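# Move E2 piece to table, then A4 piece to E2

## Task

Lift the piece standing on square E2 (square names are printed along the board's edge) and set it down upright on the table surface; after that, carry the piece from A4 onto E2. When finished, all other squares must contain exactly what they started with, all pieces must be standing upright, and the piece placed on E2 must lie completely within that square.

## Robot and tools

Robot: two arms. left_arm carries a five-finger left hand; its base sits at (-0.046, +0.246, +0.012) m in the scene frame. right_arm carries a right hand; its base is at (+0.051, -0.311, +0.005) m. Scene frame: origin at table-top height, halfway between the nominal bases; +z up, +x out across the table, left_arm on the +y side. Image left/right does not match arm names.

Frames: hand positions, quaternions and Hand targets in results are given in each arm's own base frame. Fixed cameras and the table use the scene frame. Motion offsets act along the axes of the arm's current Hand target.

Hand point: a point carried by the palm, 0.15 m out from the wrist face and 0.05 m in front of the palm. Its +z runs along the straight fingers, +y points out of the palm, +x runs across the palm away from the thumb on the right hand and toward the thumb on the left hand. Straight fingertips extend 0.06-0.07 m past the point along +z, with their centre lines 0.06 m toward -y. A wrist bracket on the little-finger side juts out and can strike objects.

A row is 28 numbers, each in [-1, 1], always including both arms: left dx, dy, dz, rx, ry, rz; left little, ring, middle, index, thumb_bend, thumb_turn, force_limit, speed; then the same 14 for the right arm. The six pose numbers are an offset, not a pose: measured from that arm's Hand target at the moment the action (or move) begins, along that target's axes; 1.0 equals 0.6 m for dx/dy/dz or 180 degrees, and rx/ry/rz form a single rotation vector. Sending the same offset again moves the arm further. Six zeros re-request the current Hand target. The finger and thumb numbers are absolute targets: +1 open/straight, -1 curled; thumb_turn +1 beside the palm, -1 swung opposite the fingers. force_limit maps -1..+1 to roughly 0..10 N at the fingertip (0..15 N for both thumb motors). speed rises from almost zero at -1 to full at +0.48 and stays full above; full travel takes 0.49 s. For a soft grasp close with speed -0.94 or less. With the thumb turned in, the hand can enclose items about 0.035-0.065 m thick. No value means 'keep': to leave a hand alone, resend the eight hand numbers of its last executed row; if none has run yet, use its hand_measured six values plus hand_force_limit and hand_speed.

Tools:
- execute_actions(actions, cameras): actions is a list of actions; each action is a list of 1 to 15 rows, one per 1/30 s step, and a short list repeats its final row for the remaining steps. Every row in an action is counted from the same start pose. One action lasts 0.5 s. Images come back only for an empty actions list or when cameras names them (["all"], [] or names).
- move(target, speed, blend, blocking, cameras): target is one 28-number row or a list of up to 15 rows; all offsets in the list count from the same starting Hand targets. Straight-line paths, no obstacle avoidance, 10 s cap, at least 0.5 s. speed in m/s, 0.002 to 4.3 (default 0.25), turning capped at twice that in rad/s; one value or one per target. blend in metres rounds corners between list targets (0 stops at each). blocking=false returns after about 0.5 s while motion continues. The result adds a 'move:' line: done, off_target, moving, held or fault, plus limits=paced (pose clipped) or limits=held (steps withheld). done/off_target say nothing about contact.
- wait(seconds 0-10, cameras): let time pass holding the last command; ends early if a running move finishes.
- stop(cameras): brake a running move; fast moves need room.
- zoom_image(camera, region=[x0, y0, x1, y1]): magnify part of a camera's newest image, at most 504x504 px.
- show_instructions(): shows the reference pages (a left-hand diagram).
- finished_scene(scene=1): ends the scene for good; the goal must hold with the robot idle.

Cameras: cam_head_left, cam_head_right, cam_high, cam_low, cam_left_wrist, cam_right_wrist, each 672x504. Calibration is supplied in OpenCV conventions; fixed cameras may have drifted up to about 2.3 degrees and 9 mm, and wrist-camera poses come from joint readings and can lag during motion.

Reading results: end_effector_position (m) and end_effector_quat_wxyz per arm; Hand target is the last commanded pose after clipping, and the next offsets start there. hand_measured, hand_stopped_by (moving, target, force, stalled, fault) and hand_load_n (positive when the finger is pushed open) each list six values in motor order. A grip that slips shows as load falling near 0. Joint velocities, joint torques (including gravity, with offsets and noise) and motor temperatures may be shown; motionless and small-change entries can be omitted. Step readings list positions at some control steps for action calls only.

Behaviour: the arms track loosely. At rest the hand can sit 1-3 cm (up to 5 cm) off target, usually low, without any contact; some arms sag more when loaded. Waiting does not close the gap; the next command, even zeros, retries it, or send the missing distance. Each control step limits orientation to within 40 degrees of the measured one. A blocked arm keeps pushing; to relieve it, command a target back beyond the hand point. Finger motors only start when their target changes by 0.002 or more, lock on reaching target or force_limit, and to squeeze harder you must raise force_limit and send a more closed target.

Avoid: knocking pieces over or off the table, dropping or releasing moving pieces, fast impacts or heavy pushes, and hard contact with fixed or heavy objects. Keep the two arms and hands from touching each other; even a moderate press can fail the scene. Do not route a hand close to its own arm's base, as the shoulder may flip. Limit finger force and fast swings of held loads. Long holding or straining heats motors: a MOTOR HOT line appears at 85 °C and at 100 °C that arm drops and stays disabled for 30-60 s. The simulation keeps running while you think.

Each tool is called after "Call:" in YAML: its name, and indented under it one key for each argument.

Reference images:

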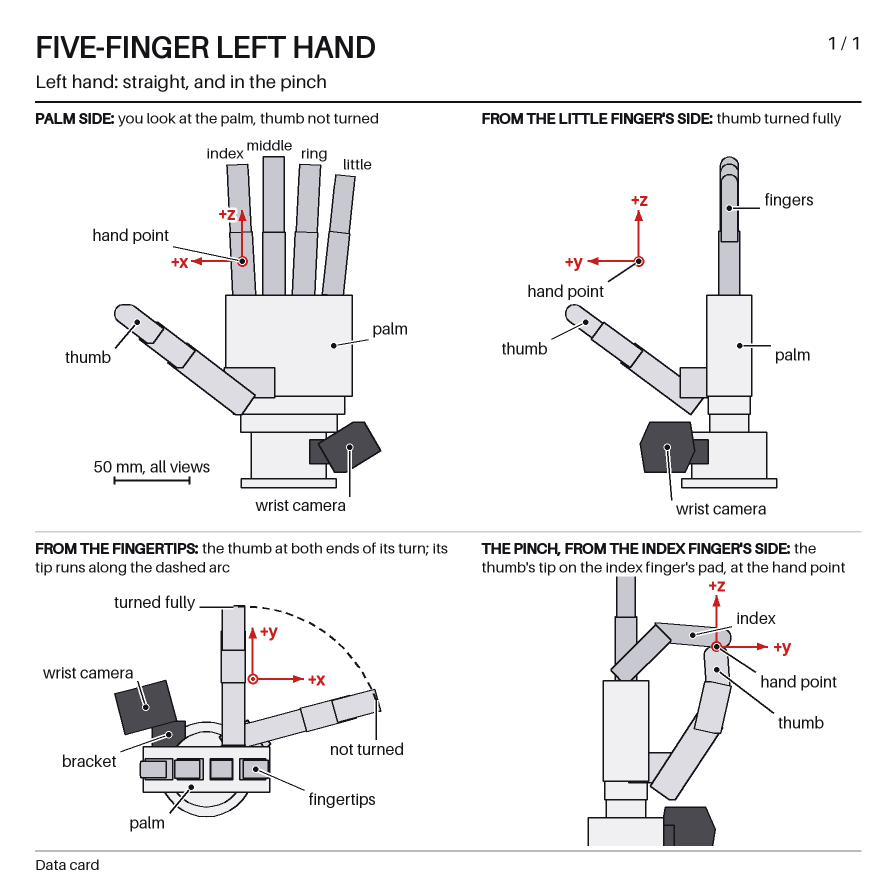

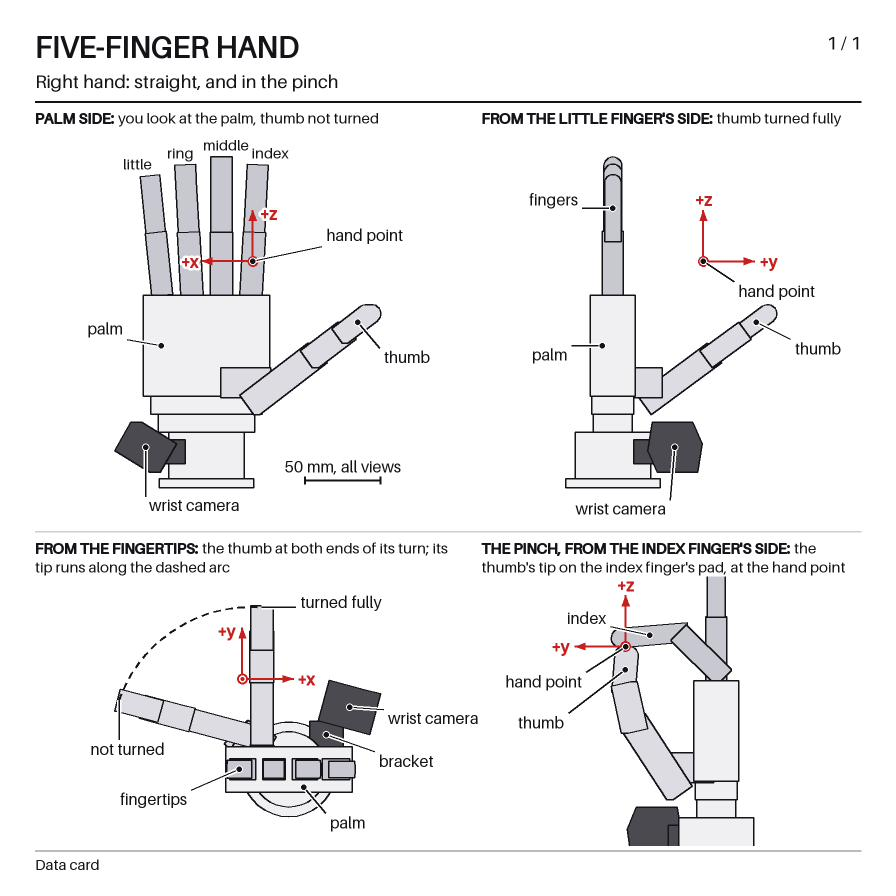

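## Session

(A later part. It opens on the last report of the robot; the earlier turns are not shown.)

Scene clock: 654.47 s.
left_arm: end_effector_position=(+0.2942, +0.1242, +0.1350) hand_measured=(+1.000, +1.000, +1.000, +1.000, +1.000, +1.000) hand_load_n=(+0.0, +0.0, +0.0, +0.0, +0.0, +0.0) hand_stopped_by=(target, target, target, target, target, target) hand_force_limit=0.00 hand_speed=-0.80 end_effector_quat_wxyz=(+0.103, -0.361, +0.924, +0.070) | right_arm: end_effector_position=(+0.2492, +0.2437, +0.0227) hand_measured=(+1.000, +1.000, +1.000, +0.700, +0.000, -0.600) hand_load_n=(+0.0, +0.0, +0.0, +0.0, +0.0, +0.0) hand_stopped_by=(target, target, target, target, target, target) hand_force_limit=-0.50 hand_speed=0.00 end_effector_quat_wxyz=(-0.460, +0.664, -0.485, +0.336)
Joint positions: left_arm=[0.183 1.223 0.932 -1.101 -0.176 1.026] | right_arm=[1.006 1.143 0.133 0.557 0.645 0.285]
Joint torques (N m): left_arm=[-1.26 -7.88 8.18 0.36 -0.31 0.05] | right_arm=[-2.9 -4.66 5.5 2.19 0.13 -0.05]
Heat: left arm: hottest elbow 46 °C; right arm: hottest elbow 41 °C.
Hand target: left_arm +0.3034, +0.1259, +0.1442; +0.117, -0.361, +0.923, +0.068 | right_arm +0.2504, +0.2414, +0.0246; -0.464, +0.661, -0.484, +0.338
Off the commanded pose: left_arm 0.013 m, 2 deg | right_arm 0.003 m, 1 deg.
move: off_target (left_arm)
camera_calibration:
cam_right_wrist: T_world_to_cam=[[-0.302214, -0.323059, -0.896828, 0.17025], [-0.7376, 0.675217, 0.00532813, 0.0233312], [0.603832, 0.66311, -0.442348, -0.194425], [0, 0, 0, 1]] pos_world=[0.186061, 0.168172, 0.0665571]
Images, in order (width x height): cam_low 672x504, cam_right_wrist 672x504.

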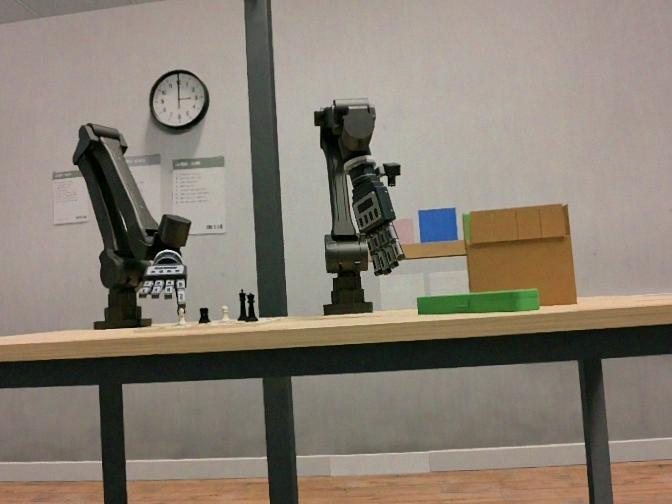

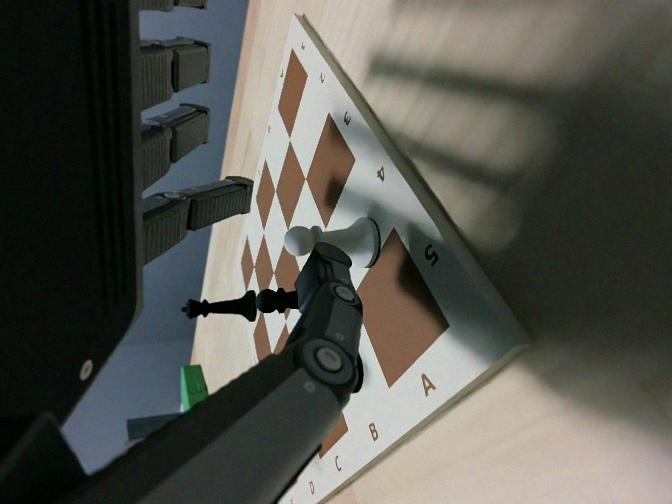

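Call:
move:
  target:
    - [0,0,0,0,0,0,1,1,1,1,1,1,0,-0.8,0,0,0,0,0,0,1,1,1,0.3,0.0,-0.6,-0.7,-0.5]
    - [0,0,0,0,0,0,1,1,1,1,1,1,0,-0.8,0,0,0,0,0,0,1,1,1,-0.4,0.0,-0.6,-0.7,-0.94]
  speed: 0.05
  cameras: ["cam_low","cam_right_wrist"]

Call:
zoom_image:
  camera: "cam_low"
  region: [130, 250, 230, 350]

Call:
zoom_image:
  camera: "cam_right_wrist"
  region: [250, 130, 450, 330]

Scene clock: 667.43 s.
left_arm: end_effector_position=(+0.2942, +0.1242, +0.1350) hand_measured=(+1.000, +1.000, +1.000, +1.000, +1.000, +1.000) hand_load_n=(+0.0, +0.0, +0.0, +0.0, +0.0, +0.0) hand_stopped_by=(target, target, target, target, target, target) hand_force_limit=0.00 hand_speed=-0.80 end_effector_quat_wxyz=(+0.103, -0.361, +0.924, +0.070) | right_arm: end_effector_position=(+0.2491, +0.2437, +0.0226) hand_measured=(+1.000, +1.000, +1.000, -0.038, +0.000, -0.600) hand_load_n=(+0.0, -0.5, +0.0, +1.5, +0.0, +0.0) hand_stopped_by=(target, target, target, force, target, target) hand_force_limit=-0.70 hand_speed=-0.94 end_effector_quat_wxyz=(-0.460, +0.664, -0.484, +0.336)
Joint positions: left_arm=[0.183 1.223 0.932 -1.101 -0.176 1.026] | right_arm=[1.006 1.143 0.133 0.557 0.644 0.284]
Joint torques (N m): left_arm=[-1.26 -7.41 8.2 0.35 -0.31 0.06] | right_arm=[-2.02 -4.13 5.37 2.45 0.08 -0.05]
Heat: left arm: hottest elbow 46 °C; right arm: hottest elbow 41 °C.
Hand target: left_arm +0.3034, +0.1259, +0.1442; +0.117, -0.361, +0.923, +0.068 | right_arm +0.2503, +0.2415, +0.0246; -0.464, +0.661, -0.484, +0.338
Off the commanded pose: left_arm 0.013 m, 2 deg | right_arm 0.003 m, 1 deg.
move: off_target (left_arm)
camera_calibration:
cam_right_wrist: T_world_to_cam=[[-0.301752, -0.324131, -0.896596, 0.170292], [-0.738135, 0.674638, 0.00453075, 0.0236476], [0.603409, 0.663176, -0.442826, -0.194258], [0, 0, 0, 1]] pos_world=[0.186058, 0.168071, 0.0665533]
Images, in order (width x height): cam_low 672x504, cam_right_wrist 672x504.

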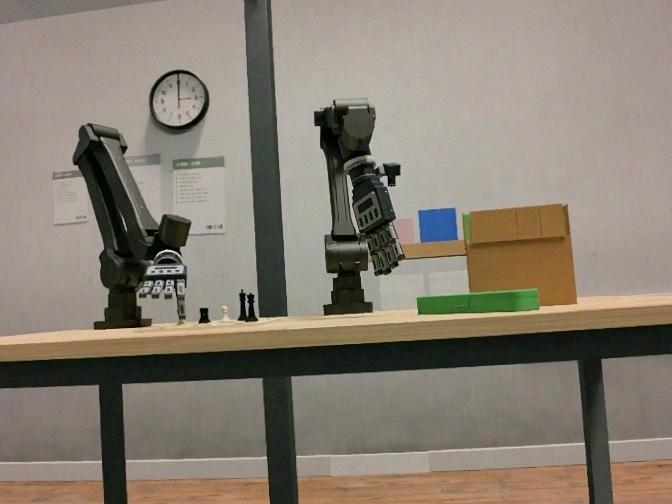

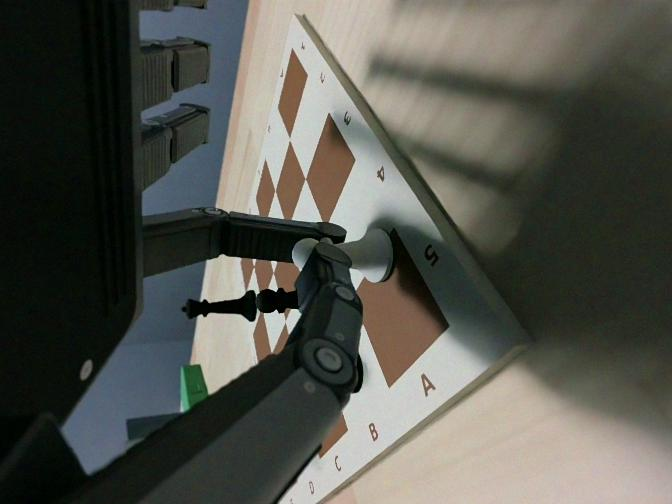

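Scaled by 5.040 from the camera's 672x504 image, which has a finer 960x720 frame.

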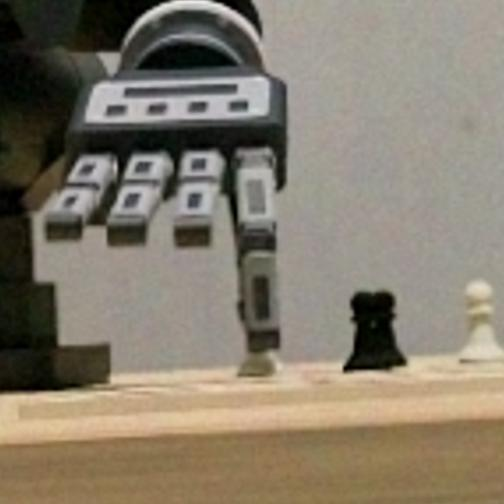

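Scaled by 2.520 from the camera's 672x504 image, which has a finer 960x720 frame.

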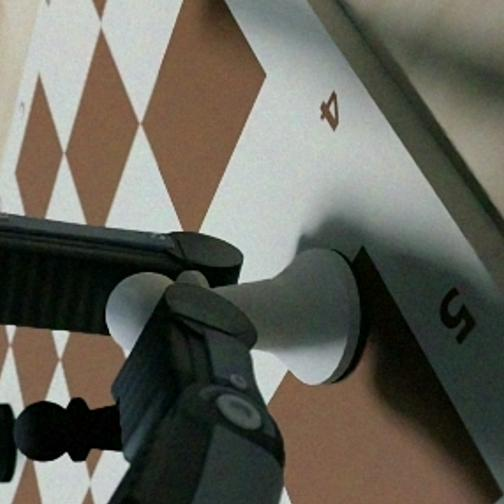

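Call:
move:
  target:
    - [0,0,0,0,0,0,1,1,1,1,1,1,0,-0.8,0,-0.1253,-0.0457,0,0,0,1,1,1,-0.4,0.0,-0.6,-0.7,-0.94]
    - [0.1602,-0.435,-0.0693,0.3222,-0.1175,-0.3228,1,1,1,1,1,1,0,-0.8,0.0627,-0.1175,-0.067,0,0,0,1,1,1,-0.4,0.0,-0.6,-0.7,-0.94]
  speed: [0.06,0.12]
  cameras: ["all"]

Call:
zoom_image:
  camera: "cam_low"
  region: [100, 200, 280, 350]

Scene clock: 715.03 s.
left_arm: end_effector_position=(+0.4075, -0.1301, +0.1513) hand_measured=(+1.000, +1.000, +1.000, +1.000, +1.000, +1.000) hand_load_n=(+0.0, +0.0, +0.0, +0.0, +0.0, -0.5) hand_stopped_by=(target, target, target, target, target, target) hand_force_limit=0.00 hand_speed=-0.80 end_effector_quat_wxyz=(-0.442, +0.629, -0.527, +0.363) | right_arm: end_effector_position=(+0.2494, +0.2055, +0.1079) hand_measured=(+1.000, +1.000, +1.000, -0.038, +0.000, -0.600) hand_load_n=(-0.5, +0.0, +0.0, +1.5, +0.0, +0.0) hand_stopped_by=(target, target, target, force, target, target) hand_force_limit=-0.70 hand_speed=-0.94 end_effector_quat_wxyz=(-0.470, +0.657, -0.484, +0.336)
Joint positions: left_arm=[-0.489 0.99 0.508 0.04 -0.626 -0.261] | right_arm=[0.879 0.55 0.206 -0.052 0.528 0.222]
Joint torques (N m): left_arm=[-2.37 -3.78 6.22 2.41 -0.51 -0.05] | right_arm=[-1.9 -1.38 8.99 1.32 0.06 -0.02]
Heat: left arm: hottest elbow 45 °C; right arm: hottest elbow 41 °C.
Hand target: left_arm +0.4063, -0.1359, +0.1485; -0.439, +0.628, -0.526, +0.369 | right_arm +0.2487, +0.2014, +0.1045; -0.464, +0.661, -0.484, +0.338
Off the commanded pose: left_arm 0.007 m, 1 deg | right_arm 0.005 m, 1 deg.
move: done
camera_calibration:
cam_left_wrist: T_world_to_cam=[[0.337181, -0.243158, 0.909496, -0.311839], [-0.456121, -0.887306, -0.068126, 0.0731744], [0.823567, -0.39187, -0.410092, -0.211027], [0, 0, 0, 1]] pos_world=[0.312317, -0.0935931, 0.202061]
cam_right_wrist: T_world_to_cam=[[-0.290099, -0.306626, -0.906545, 0.228946], [-0.738101, 0.674643, 0.00800746, 0.0488169], [0.609139, 0.671444, -0.422034, -0.136677], [0, 0, 0, 1]] pos_world=[0.185704, 0.129038, 0.149477]

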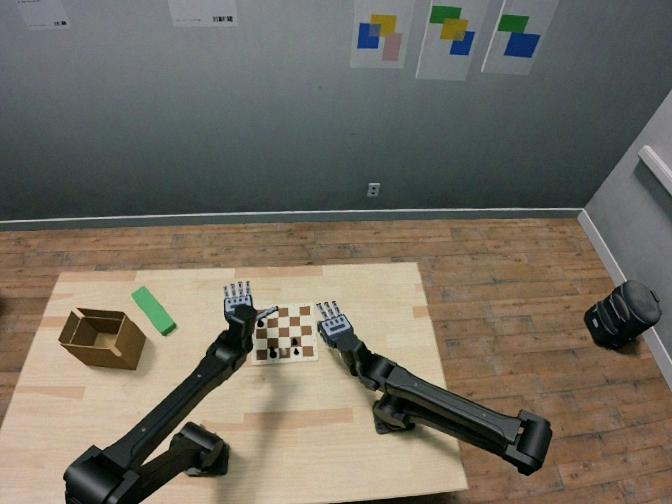

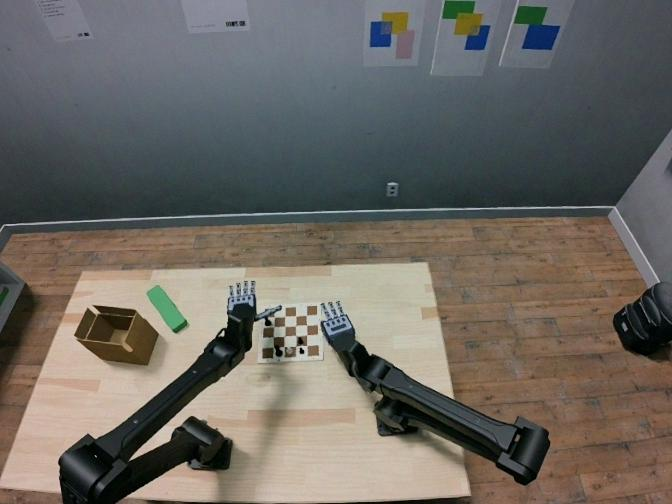

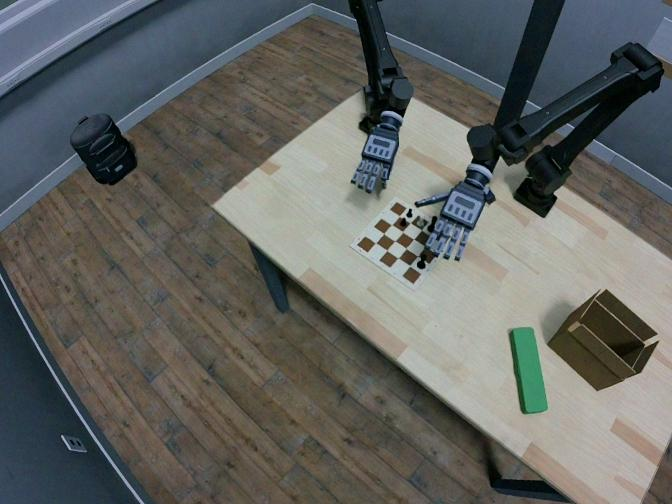

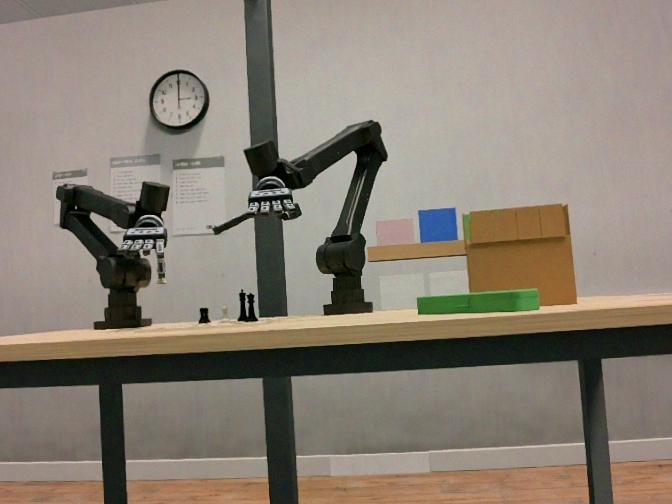

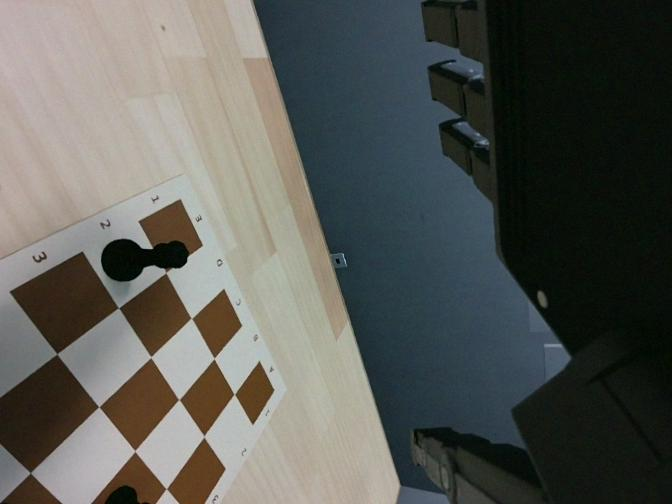

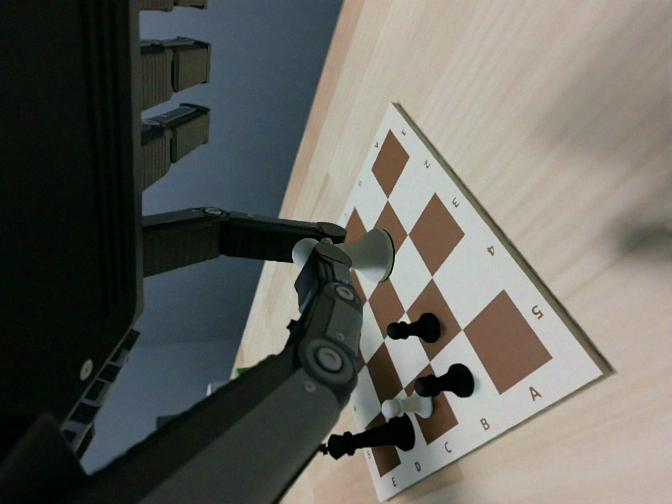

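Scaled by 2.800 from the camera's 672x504 image, which has a finer 960x720 frame.

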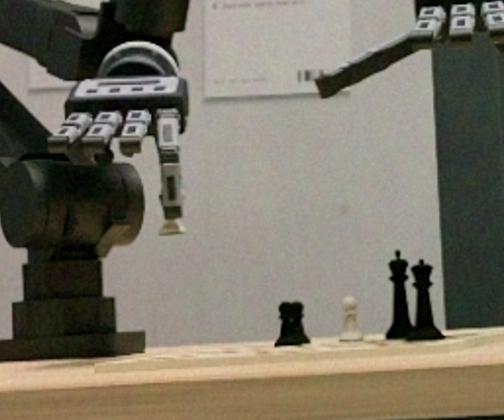

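Call:
move:
  target: [0.0382,0.093,0.054,0,-0.0261,-0.0095,1,1,1,0.7,0,-0.6,-0.5,0,0,0,0,0,0,0,1,1,1,-0.4,0.0,-0.6,-0.7,-0.94]
  speed: 0.1
  cameras: ["cam_low","cam_left_wrist"]

Call:
zoom_image:
  camera: "cam_low"
  region: [190, 240, 300, 350]

Call:
zoom_image:
  camera: "cam_left_wrist"
  region: [220, 130, 420, 330]

Scene clock: 758.67 s.
left_arm: end_effector_position=(+0.4232, -0.1501, +0.0838) hand_measured=(+1.000, +1.000, +1.000, +0.700, +0.000, -0.600) hand_load_n=(+0.0, +0.0, +0.0, -0.5, +0.0, +0.0) hand_stopped_by=(target, target, target, target, target, target) hand_force_limit=-0.50 hand_speed=0.00 end_effector_quat_wxyz=(-0.457, +0.652, -0.501, +0.339) | right_arm: end_effector_position=(+0.2494, +0.2055, +0.1079) hand_measured=(+1.000, +1.000, +1.000, -0.038, +0.000, -0.600) hand_load_n=(+0.0, +0.0, +0.0, +1.5, +0.0, +0.0) hand_stopped_by=(target, target, target, force, target, target) hand_force_limit=-0.70 hand_speed=-0.94 end_effector_quat_wxyz=(-0.470, +0.657, -0.484, +0.336)
Joint positions: left_arm=[-0.564 1.259 0.488 0.258 -0.772 -0.358] | right_arm=[0.879 0.55 0.206 -0.052 0.528 0.222]
Joint torques (N m): left_arm=[-2.43 -6.71 5.11 2.19 -0.6 -0.04] | right_arm=[-2.02 -1.79 9.33 1.42 0.07 -0.05]
Heat: left arm: hottest elbow 42 °C; right arm: hottest elbow 43 °C.
Hand target: left_arm +0.4214, -0.1565, +0.0850; -0.455, +0.651, -0.498, +0.349 | right_arm +0.2487, +0.2014, +0.1045; -0.464, +0.661, -0.484, +0.338
Off the commanded pose: left_arm 0.007 m, 1 deg | right_arm 0.005 m, 1 deg.
move: done
camera_calibration:
cam_left_wrist: T_world_to_cam=[[0.363753, -0.217018, 0.905863, -0.267641], [-0.376432, -0.923784, -0.0701537, 0.0189401], [0.852046, -0.315477, -0.417721, -0.259353], [0, 0, 0, 1]] pos_world=[0.325466, -0.122407, 0.135438]
Images, in order (width x height): cam_low 672x504, cam_left_wrist 672x504.

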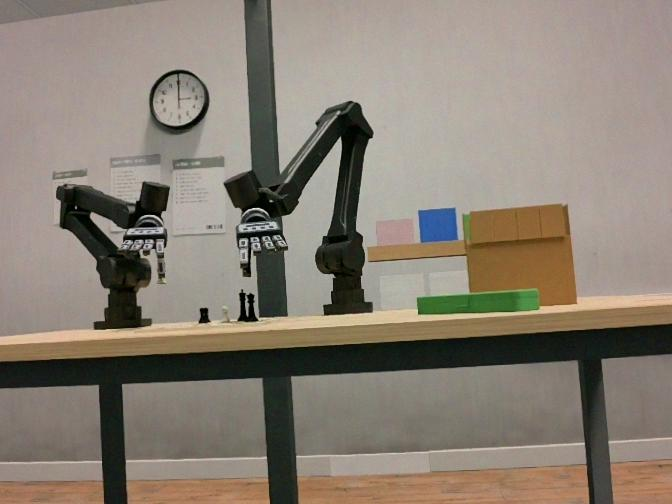

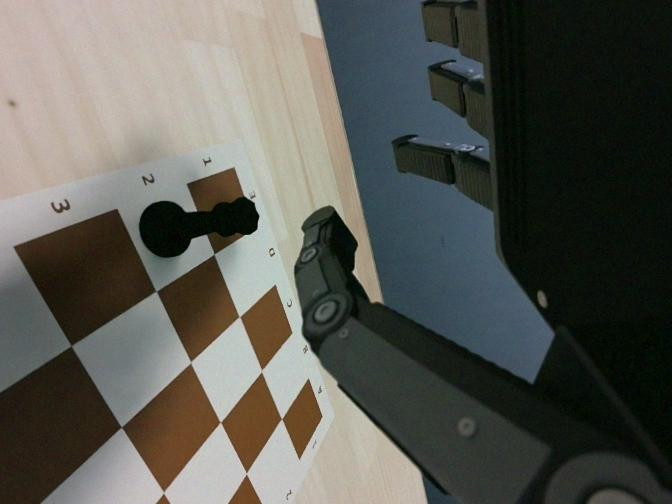

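Scaled by 4.582 from the camera's 672x504 image, which has a finer 960x720 frame.

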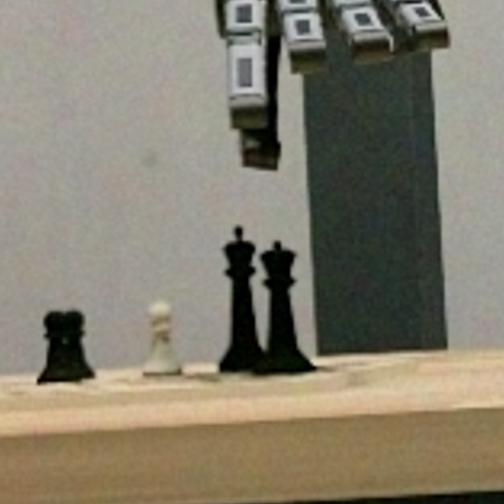

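Scaled by 2.520 from the camera's 672x504 image, which has a finer 960x720 frame.

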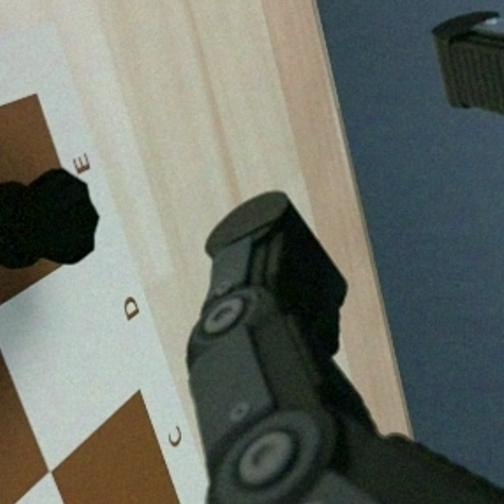

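Call:
move:
  target: [-0.0305,0.0255,0.0028,0,0,0,1,1,1,0.7,0,-0.42,-0.5,0,0,0,0,0,0,0,1,1,1,-0.4,0.0,-0.6,-0.7,-0.94]
  speed: 0.1
  cameras: ["cam_low","cam_left_wrist"]

Call:
zoom_image:
  camera: "cam_low"
  region: [190, 240, 300, 350]

Call:
zoom_image:
  camera: "cam_left_wrist"
  region: [170, 130, 370, 330]

Scene clock: 837.53 s.
left_arm: end_effector_position=(+0.4110, -0.1465, +0.0700) hand_measured=(+1.000, +1.000, +1.000, +0.700, +0.000, -0.420) hand_load_n=(+0.0, +0.0, +0.0, -0.5, +0.0, +0.0) hand_stopped_by=(target, target, target, target, target, target) hand_force_limit=-0.50 hand_speed=0.00 end_effector_quat_wxyz=(-0.451, +0.650, -0.503, +0.349) | right_arm: end_effector_position=(+0.2494, +0.2055, +0.1079) hand_measured=(+1.000, +1.000, +1.000, -0.038, +0.000, -0.600) hand_load_n=(+0.0, +0.0, +0.0, +1.5, +0.5, +0.0) hand_stopped_by=(target, target, target, force, target, target) hand_force_limit=-0.70 hand_speed=-0.94 end_effector_quat_wxyz=(-0.470, +0.657, -0.484, +0.336)
Joint positions: left_arm=[-0.564 1.259 0.428 0.333 -0.752 -0.356] | right_arm=[0.879 0.55 0.206 -0.052 0.528 0.222]
Joint torques (N m): left_arm=[-0.09 -6.24 4.78 2.29 -0.29 0.12] | right_arm=[-2.32 -1.38 9.25 1.2 0.06 -0.06]
Heat: left arm: hottest elbow 39 °C; right arm: hottest elbow 44 °C.
Hand target: left_arm +0.4131, -0.1399, +0.0700; -0.455, +0.651, -0.498, +0.349 | right_arm +0.2487, +0.2014, +0.1045; -0.464, +0.661, -0.484, +0.338
Off the commanded pose: left_arm 0.007 m, 1 deg | right_arm 0.005 m, 1 deg.
move: done
camera_calibration:
cam_left_wrist: T_world_to_cam=[[0.353298, -0.209894, 0.911661, -0.244972], [-0.39241, -0.91788, -0.0592545, 0.0234329], [0.849232, -0.33681, -0.406649, -0.256344], [0, 0, 0, 1]] pos_world=[0.313439, -0.116249, 0.120478]
Images, in order (width x height): cam_low 672x504, cam_left_wrist 672x504.

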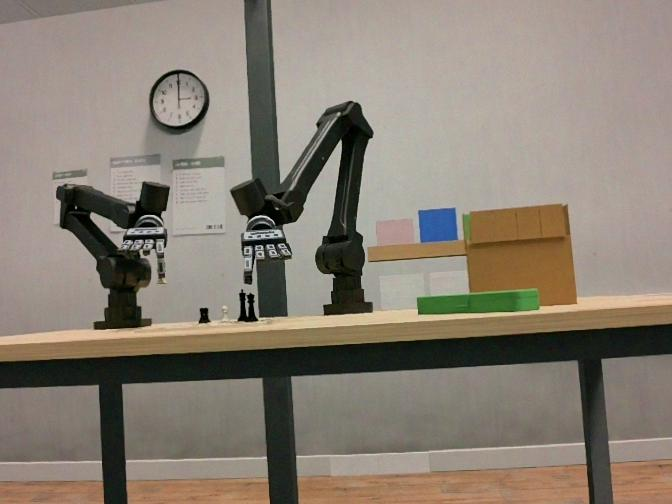

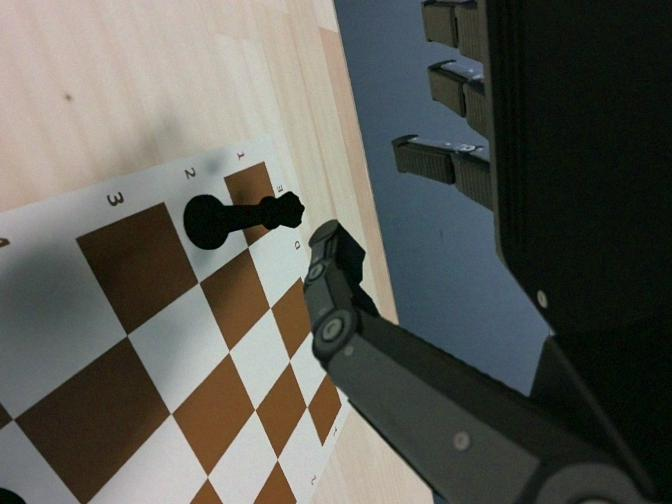

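Scaled by 4.582 from the camera's 672x504 image, which has a finer 960x720 frame.

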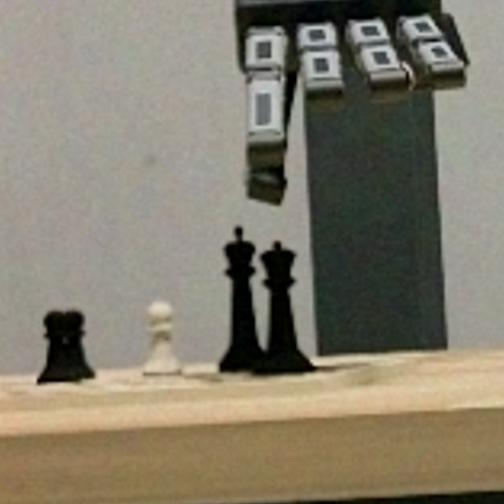

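Scaled by 2.520 from the camera's 672x504 image, which has a finer 960x720 frame.

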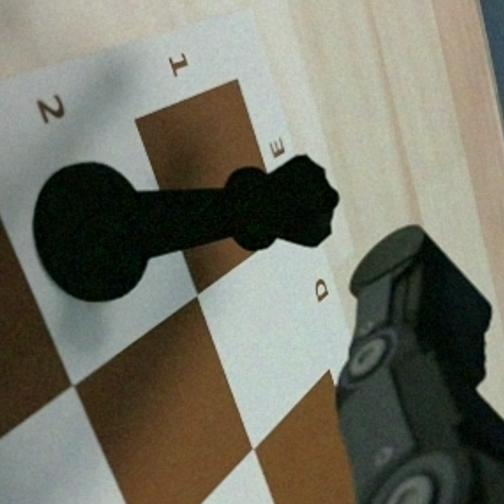

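Call:
move:
  target: [-0.0105,0.0125,0.0015,0,0,0,1,1,1,0.7,0,-0.42,-0.5,0,0,0,0,0,0,0,1,1,1,-0.4,0.0,-0.6,-0.7,-0.94]
  speed: 0.1
  cameras: ["cam_low","cam_left_wrist"]

Call:
zoom_image:
  camera: "cam_low"
  region: [190, 240, 300, 350]

Call:
zoom_image:
  camera: "cam_left_wrist"
  region: [170, 130, 370, 330]

Scene clock: 853.30 s.
left_arm: end_effector_position=(+0.4086, -0.1413, +0.0663) hand_measured=(+1.000, +1.000, +1.000, +0.700, +0.000, -0.420) hand_load_n=(+0.0, +0.0, +0.0, -0.5, +0.5, +0.0) hand_stopped_by=(target, target, target, target, target, target) hand_force_limit=-0.50 hand_speed=0.00 end_effector_quat_wxyz=(-0.451, +0.649, -0.500, +0.353) | right_arm: end_effector_position=(+0.2494, +0.2055, +0.1079) hand_measured=(+1.000, +1.000, +1.000, -0.038, +0.000, -0.600) hand_load_n=(+0.0, +0.0, +0.0, +1.5, +0.0, +0.0) hand_stopped_by=(target, target, target, force, target, target) hand_force_limit=-0.70 hand_speed=-0.94 end_effector_quat_wxyz=(-0.470, +0.657, -0.484, +0.336)
Joint positions: left_arm=[-0.553 1.26 0.406 0.369 -0.742 -0.35] | right_arm=[0.879 0.55 0.206 -0.052 0.528 0.222]
Joint torques (N m): left_arm=[-0.09 -5.25 4.62 2.32 -0.27 0.14] | right_arm=[-1.85 -1.49 9.02 1.37 0.13 -0.06]
Motor temperatures (°C): left_arm=[32 32 39 31 31 31] | right_arm=[29 34 45 34 33 30]
Heat: left arm: hottest elbow 39 °C; right arm: hottest elbow 45 °C.
Hand target: left_arm +0.4099, -0.1342, +0.0626; -0.455, +0.651, -0.498, +0.349 | right_arm +0.2487, +0.2014, +0.1045; -0.464, +0.661, -0.484, +0.338
Off the commanded pose: left_arm 0.008 m, 1 deg | right_arm 0.005 m, 1 deg.
move: done
camera_calibration:
cam_left_wrist: T_world_to_cam=[[0.346229, -0.20514, 0.915447, -0.236395], [-0.391923, -0.918198, -0.0575278, 0.0266329], [0.852363, -0.338867, -0.398305, -0.256177], [0, 0, 0, 1]] pos_world=[0.31064, -0.11085, 0.115903]
Images, in order (width x height): cam_low 672x504, cam_left_wrist 672x504.

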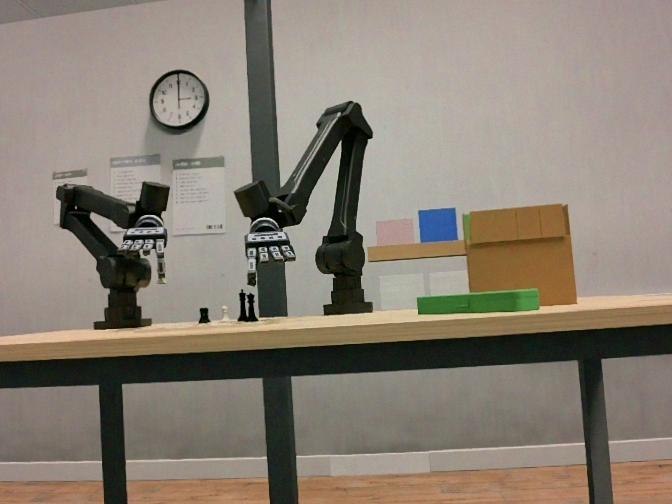

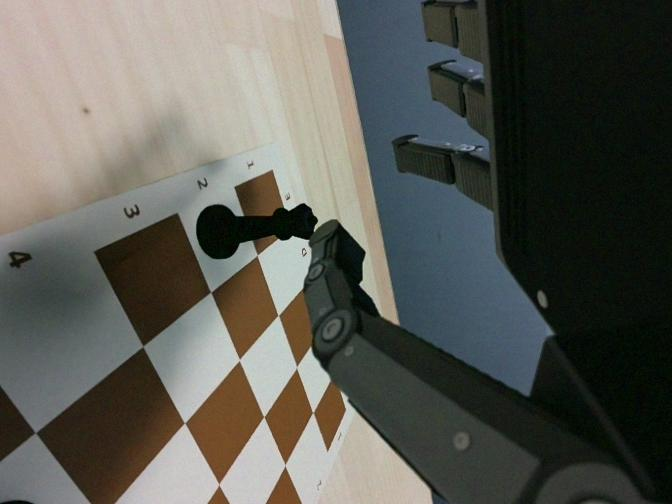

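Scaled by 4.582 from the camera's 672x504 image, which has a finer 960x720 frame.

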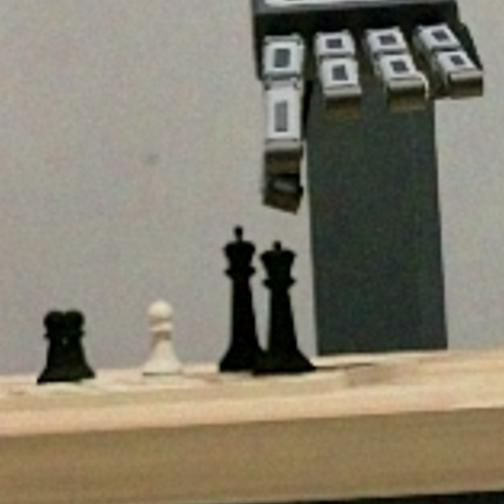

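Scaled by 2.520 from the camera's 672x504 image, which has a finer 960x720 frame.

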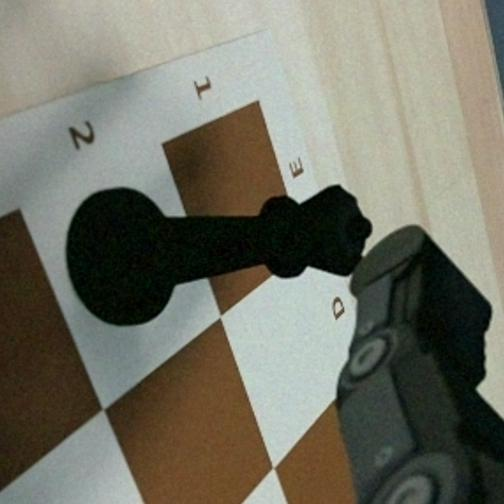

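Call:
move:
  target: [0,0.0464,0.0169,0,0,0,1,1,1,0.7,0,-0.42,-0.5,0,0,0,0,0,0,0,1,1,1,-0.4,0.0,-0.6,-0.7,-0.94]
  speed: 0.06
  cameras: ["cam_low","cam_left_wrist"]

Call:
zoom_image:
  camera: "cam_low"
  region: [190, 240, 300, 350]

Call:
zoom_image:
  camera: "cam_left_wrist"
  region: [220, 130, 420, 330]

Scene clock: 867.50 s.
left_arm: end_effector_position=(+0.4084, -0.1412, +0.0341) hand_measured=(+1.000, +1.000, +1.000, +0.700, +0.000, -0.420) hand_load_n=(+0.0, +0.0, +0.0, +0.0, +0.0, +0.0) hand_stopped_by=(target, target, target, target, target, target) hand_force_limit=-0.50 hand_speed=0.00 end_effector_quat_wxyz=(-0.451, +0.649, -0.502, +0.351) | right_arm: end_effector_position=(+0.2494, +0.2055, +0.1079) hand_measured=(+1.000, +1.000, +1.000, -0.038, +0.000, -0.600) hand_load_n=(+0.0, +0.0, +0.0, +1.5, +0.0, +0.0) hand_stopped_by=(target, target, target, force, target, target) hand_force_limit=-0.70 hand_speed=-0.94 end_effector_quat_wxyz=(-0.470, +0.657, -0.484, +0.336)
Joint positions: left_arm=[-0.553 1.382 0.377 0.515 -0.742 -0.35] | right_arm=[0.879 0.55 0.206 -0.052 0.528 0.222]
Joint torques (N m): left_arm=[-0.09 -6.36 3.84 2.28 -0.29 0.13] | right_arm=[-2.14 -1.55 9.05 1.44 0.09 -0.08]
Heat: left arm: hottest elbow 39 °C; right arm: hottest elbow 45 °C.
Hand target: left_arm +0.4098, -0.1341, +0.0329; -0.455, +0.651, -0.498, +0.349 | right_arm +0.2487, +0.2014, +0.1045; -0.464, +0.661, -0.484, +0.338
Off the commanded pose: left_arm 0.007 m, 1 deg | right_arm 0.005 m, 1 deg.
move: done
camera_calibration:
cam_left_wrist: T_world_to_cam=[[0.350441, -0.208068, 0.913181, -0.208895], [-0.392282, -0.917976, -0.0586185, 0.025042], [0.850474, -0.337682, -0.403317, -0.267628], [0, 0, 0, 1]] pos_world=[0.310639, -0.110849, 0.0842876]
Images, in order (width x height): cam_low 672x504, cam_left_wrist 672x504.

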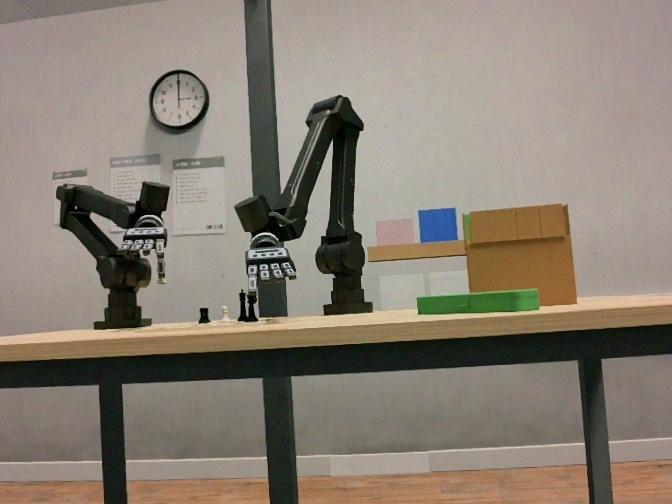

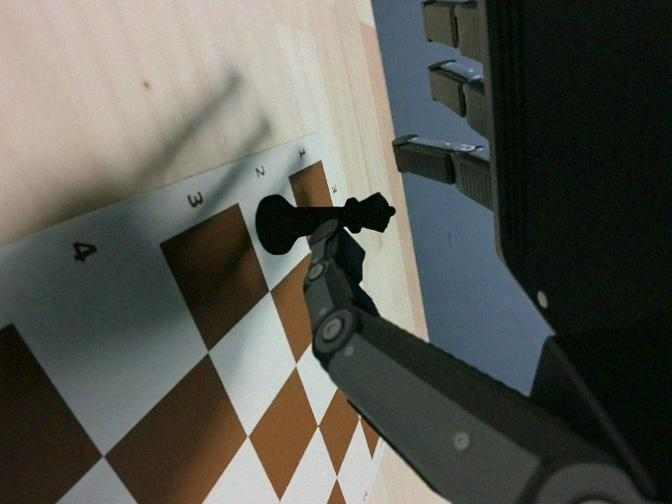

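Scaled by 4.582 from the camera's 672x504 image, which has a finer 960x720 frame.

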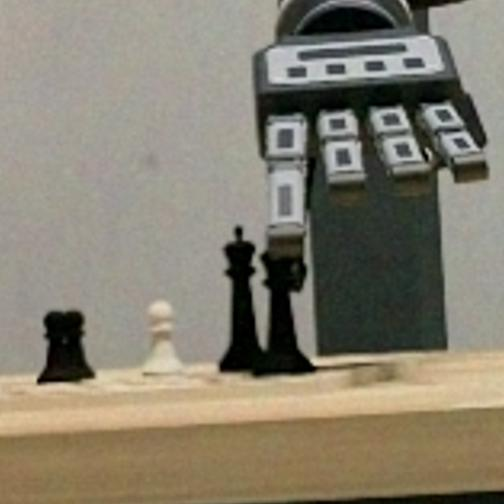

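Scaled by 2.520 from the camera's 672x504 image, which has a finer 960x720 frame.

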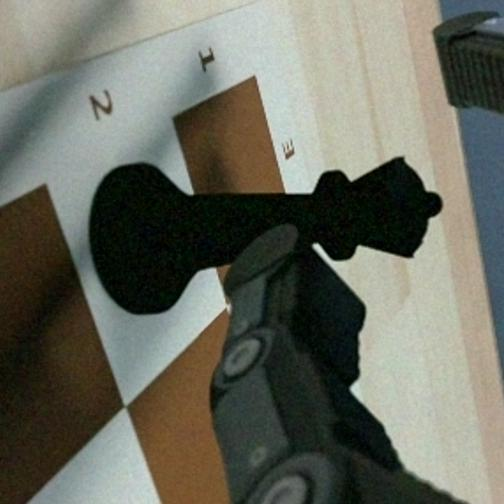

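Call:
move:
  target:
    - [0,0,0,0,0,0,1,1,1,0.25,0,-0.42,-0.7,-0.5,0,0,0,0,0,0,1,1,1,-0.4,0.0,-0.6,-0.7,-0.94]
    - [0,0,0,0,0,0,1,1,1,-0.4,0,-0.42,-0.7,-0.94,0,0,0,0,0,0,1,1,1,-0.4,0.0,-0.6,-0.7,-0.94]
  speed: 0.05
  cameras: ["cam_low","cam_left_wrist"]

Call:
zoom_image:
  camera: "cam_low"
  region: [190, 240, 300, 350]

Call:
zoom_image:
  camera: "cam_left_wrist"
  region: [220, 130, 420, 330]

Scene clock: 878.47 s.
left_arm: end_effector_position=(+0.4084, -0.1412, +0.0341) hand_measured=(+1.000, +1.000, +1.000, +0.002, +0.000, -0.420) hand_load_n=(+0.0, +0.0, +0.0, +1.5, +1.0, +0.0) hand_stopped_by=(target, target, target, force, target, target) hand_force_limit=-0.70 hand_speed=-0.94 end_effector_quat_wxyz=(-0.451, +0.649, -0.502, +0.351) | right_arm: end_effector_position=(+0.2494, +0.2055, +0.1079) hand_measured=(+1.000, +1.000, +1.000, -0.038, +0.000, -0.600) hand_load_n=(+0.0, +0.0, +0.0, +1.5, +0.0, +0.0) hand_stopped_by=(target, target, target, force, target, target) hand_force_limit=-0.70 hand_speed=-0.94 end_effector_quat_wxyz=(-0.470, +0.657, -0.484, +0.336)
Joint positions: left_arm=[-0.553 1.382 0.377 0.515 -0.742 -0.349] | right_arm=[0.879 0.55 0.206 -0.052 0.528 0.222]
Joint torques (N m): left_arm=[0.03 -6.24 3.74 2.24 -0.28 0.14] | right_arm=[-0.85 -1.44 9.18 1.28 0.05 -0.07]
Heat: left arm: hottest elbow 39 °C; right arm: hottest elbow 45 °C.
Hand target: left_arm +0.4098, -0.1342, +0.0329; -0.455, +0.651, -0.498, +0.349 | right_arm +0.2487, +0.2014, +0.1045; -0.464, +0.661, -0.484, +0.338
Off the commanded pose: left_arm 0.007 m, 1 deg | right_arm 0.005 m, 1 deg.
move: done
camera_calibration:
cam_left_wrist: T_world_to_cam=[[0.350584, -0.208769, 0.912966, -0.208997], [-0.392883, -0.917695, -0.0589806, 0.0252889], [0.850137, -0.338011, -0.403751, -0.267523], [0, 0, 0, 1]] pos_world=[0.310638, -0.11085, 0.0842861]
Images, in order (width x height): cam_low 672x504, cam_left_wrist 672x504.

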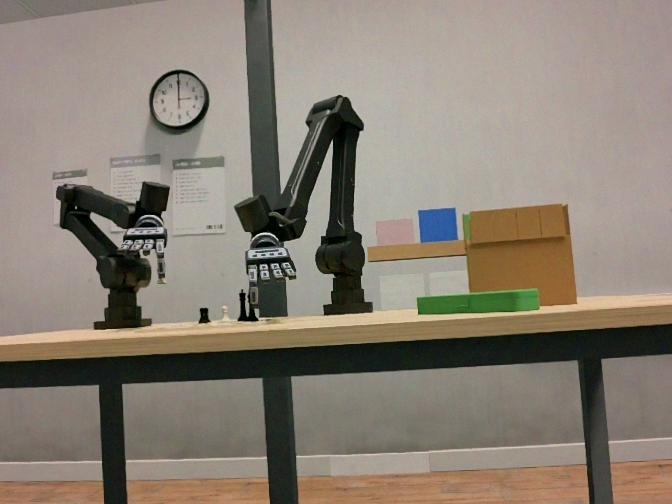

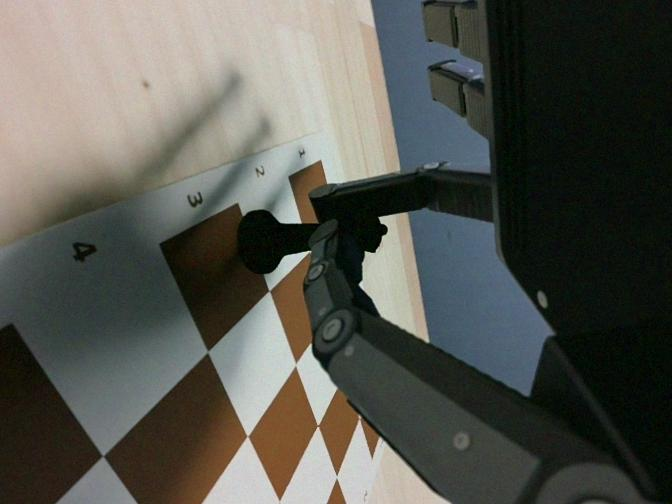

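Scaled by 4.582 from the camera's 672x504 image, which has a finer 960x720 frame.

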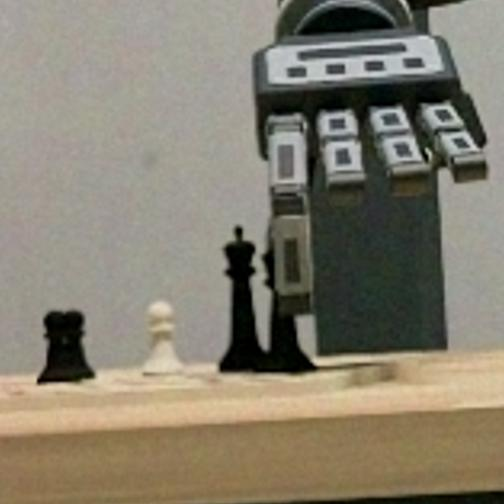

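Scaled by 2.520 from the camera's 672x504 image, which has a finer 960x720 frame.

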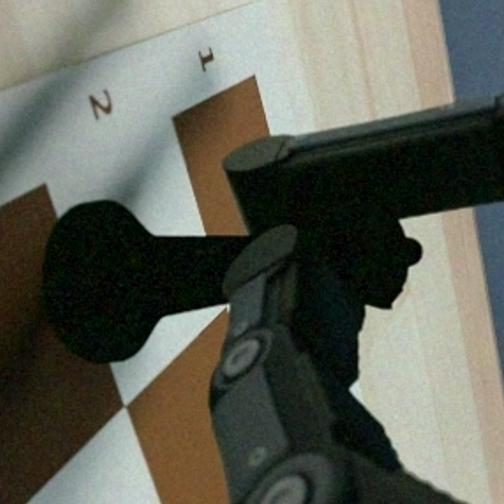

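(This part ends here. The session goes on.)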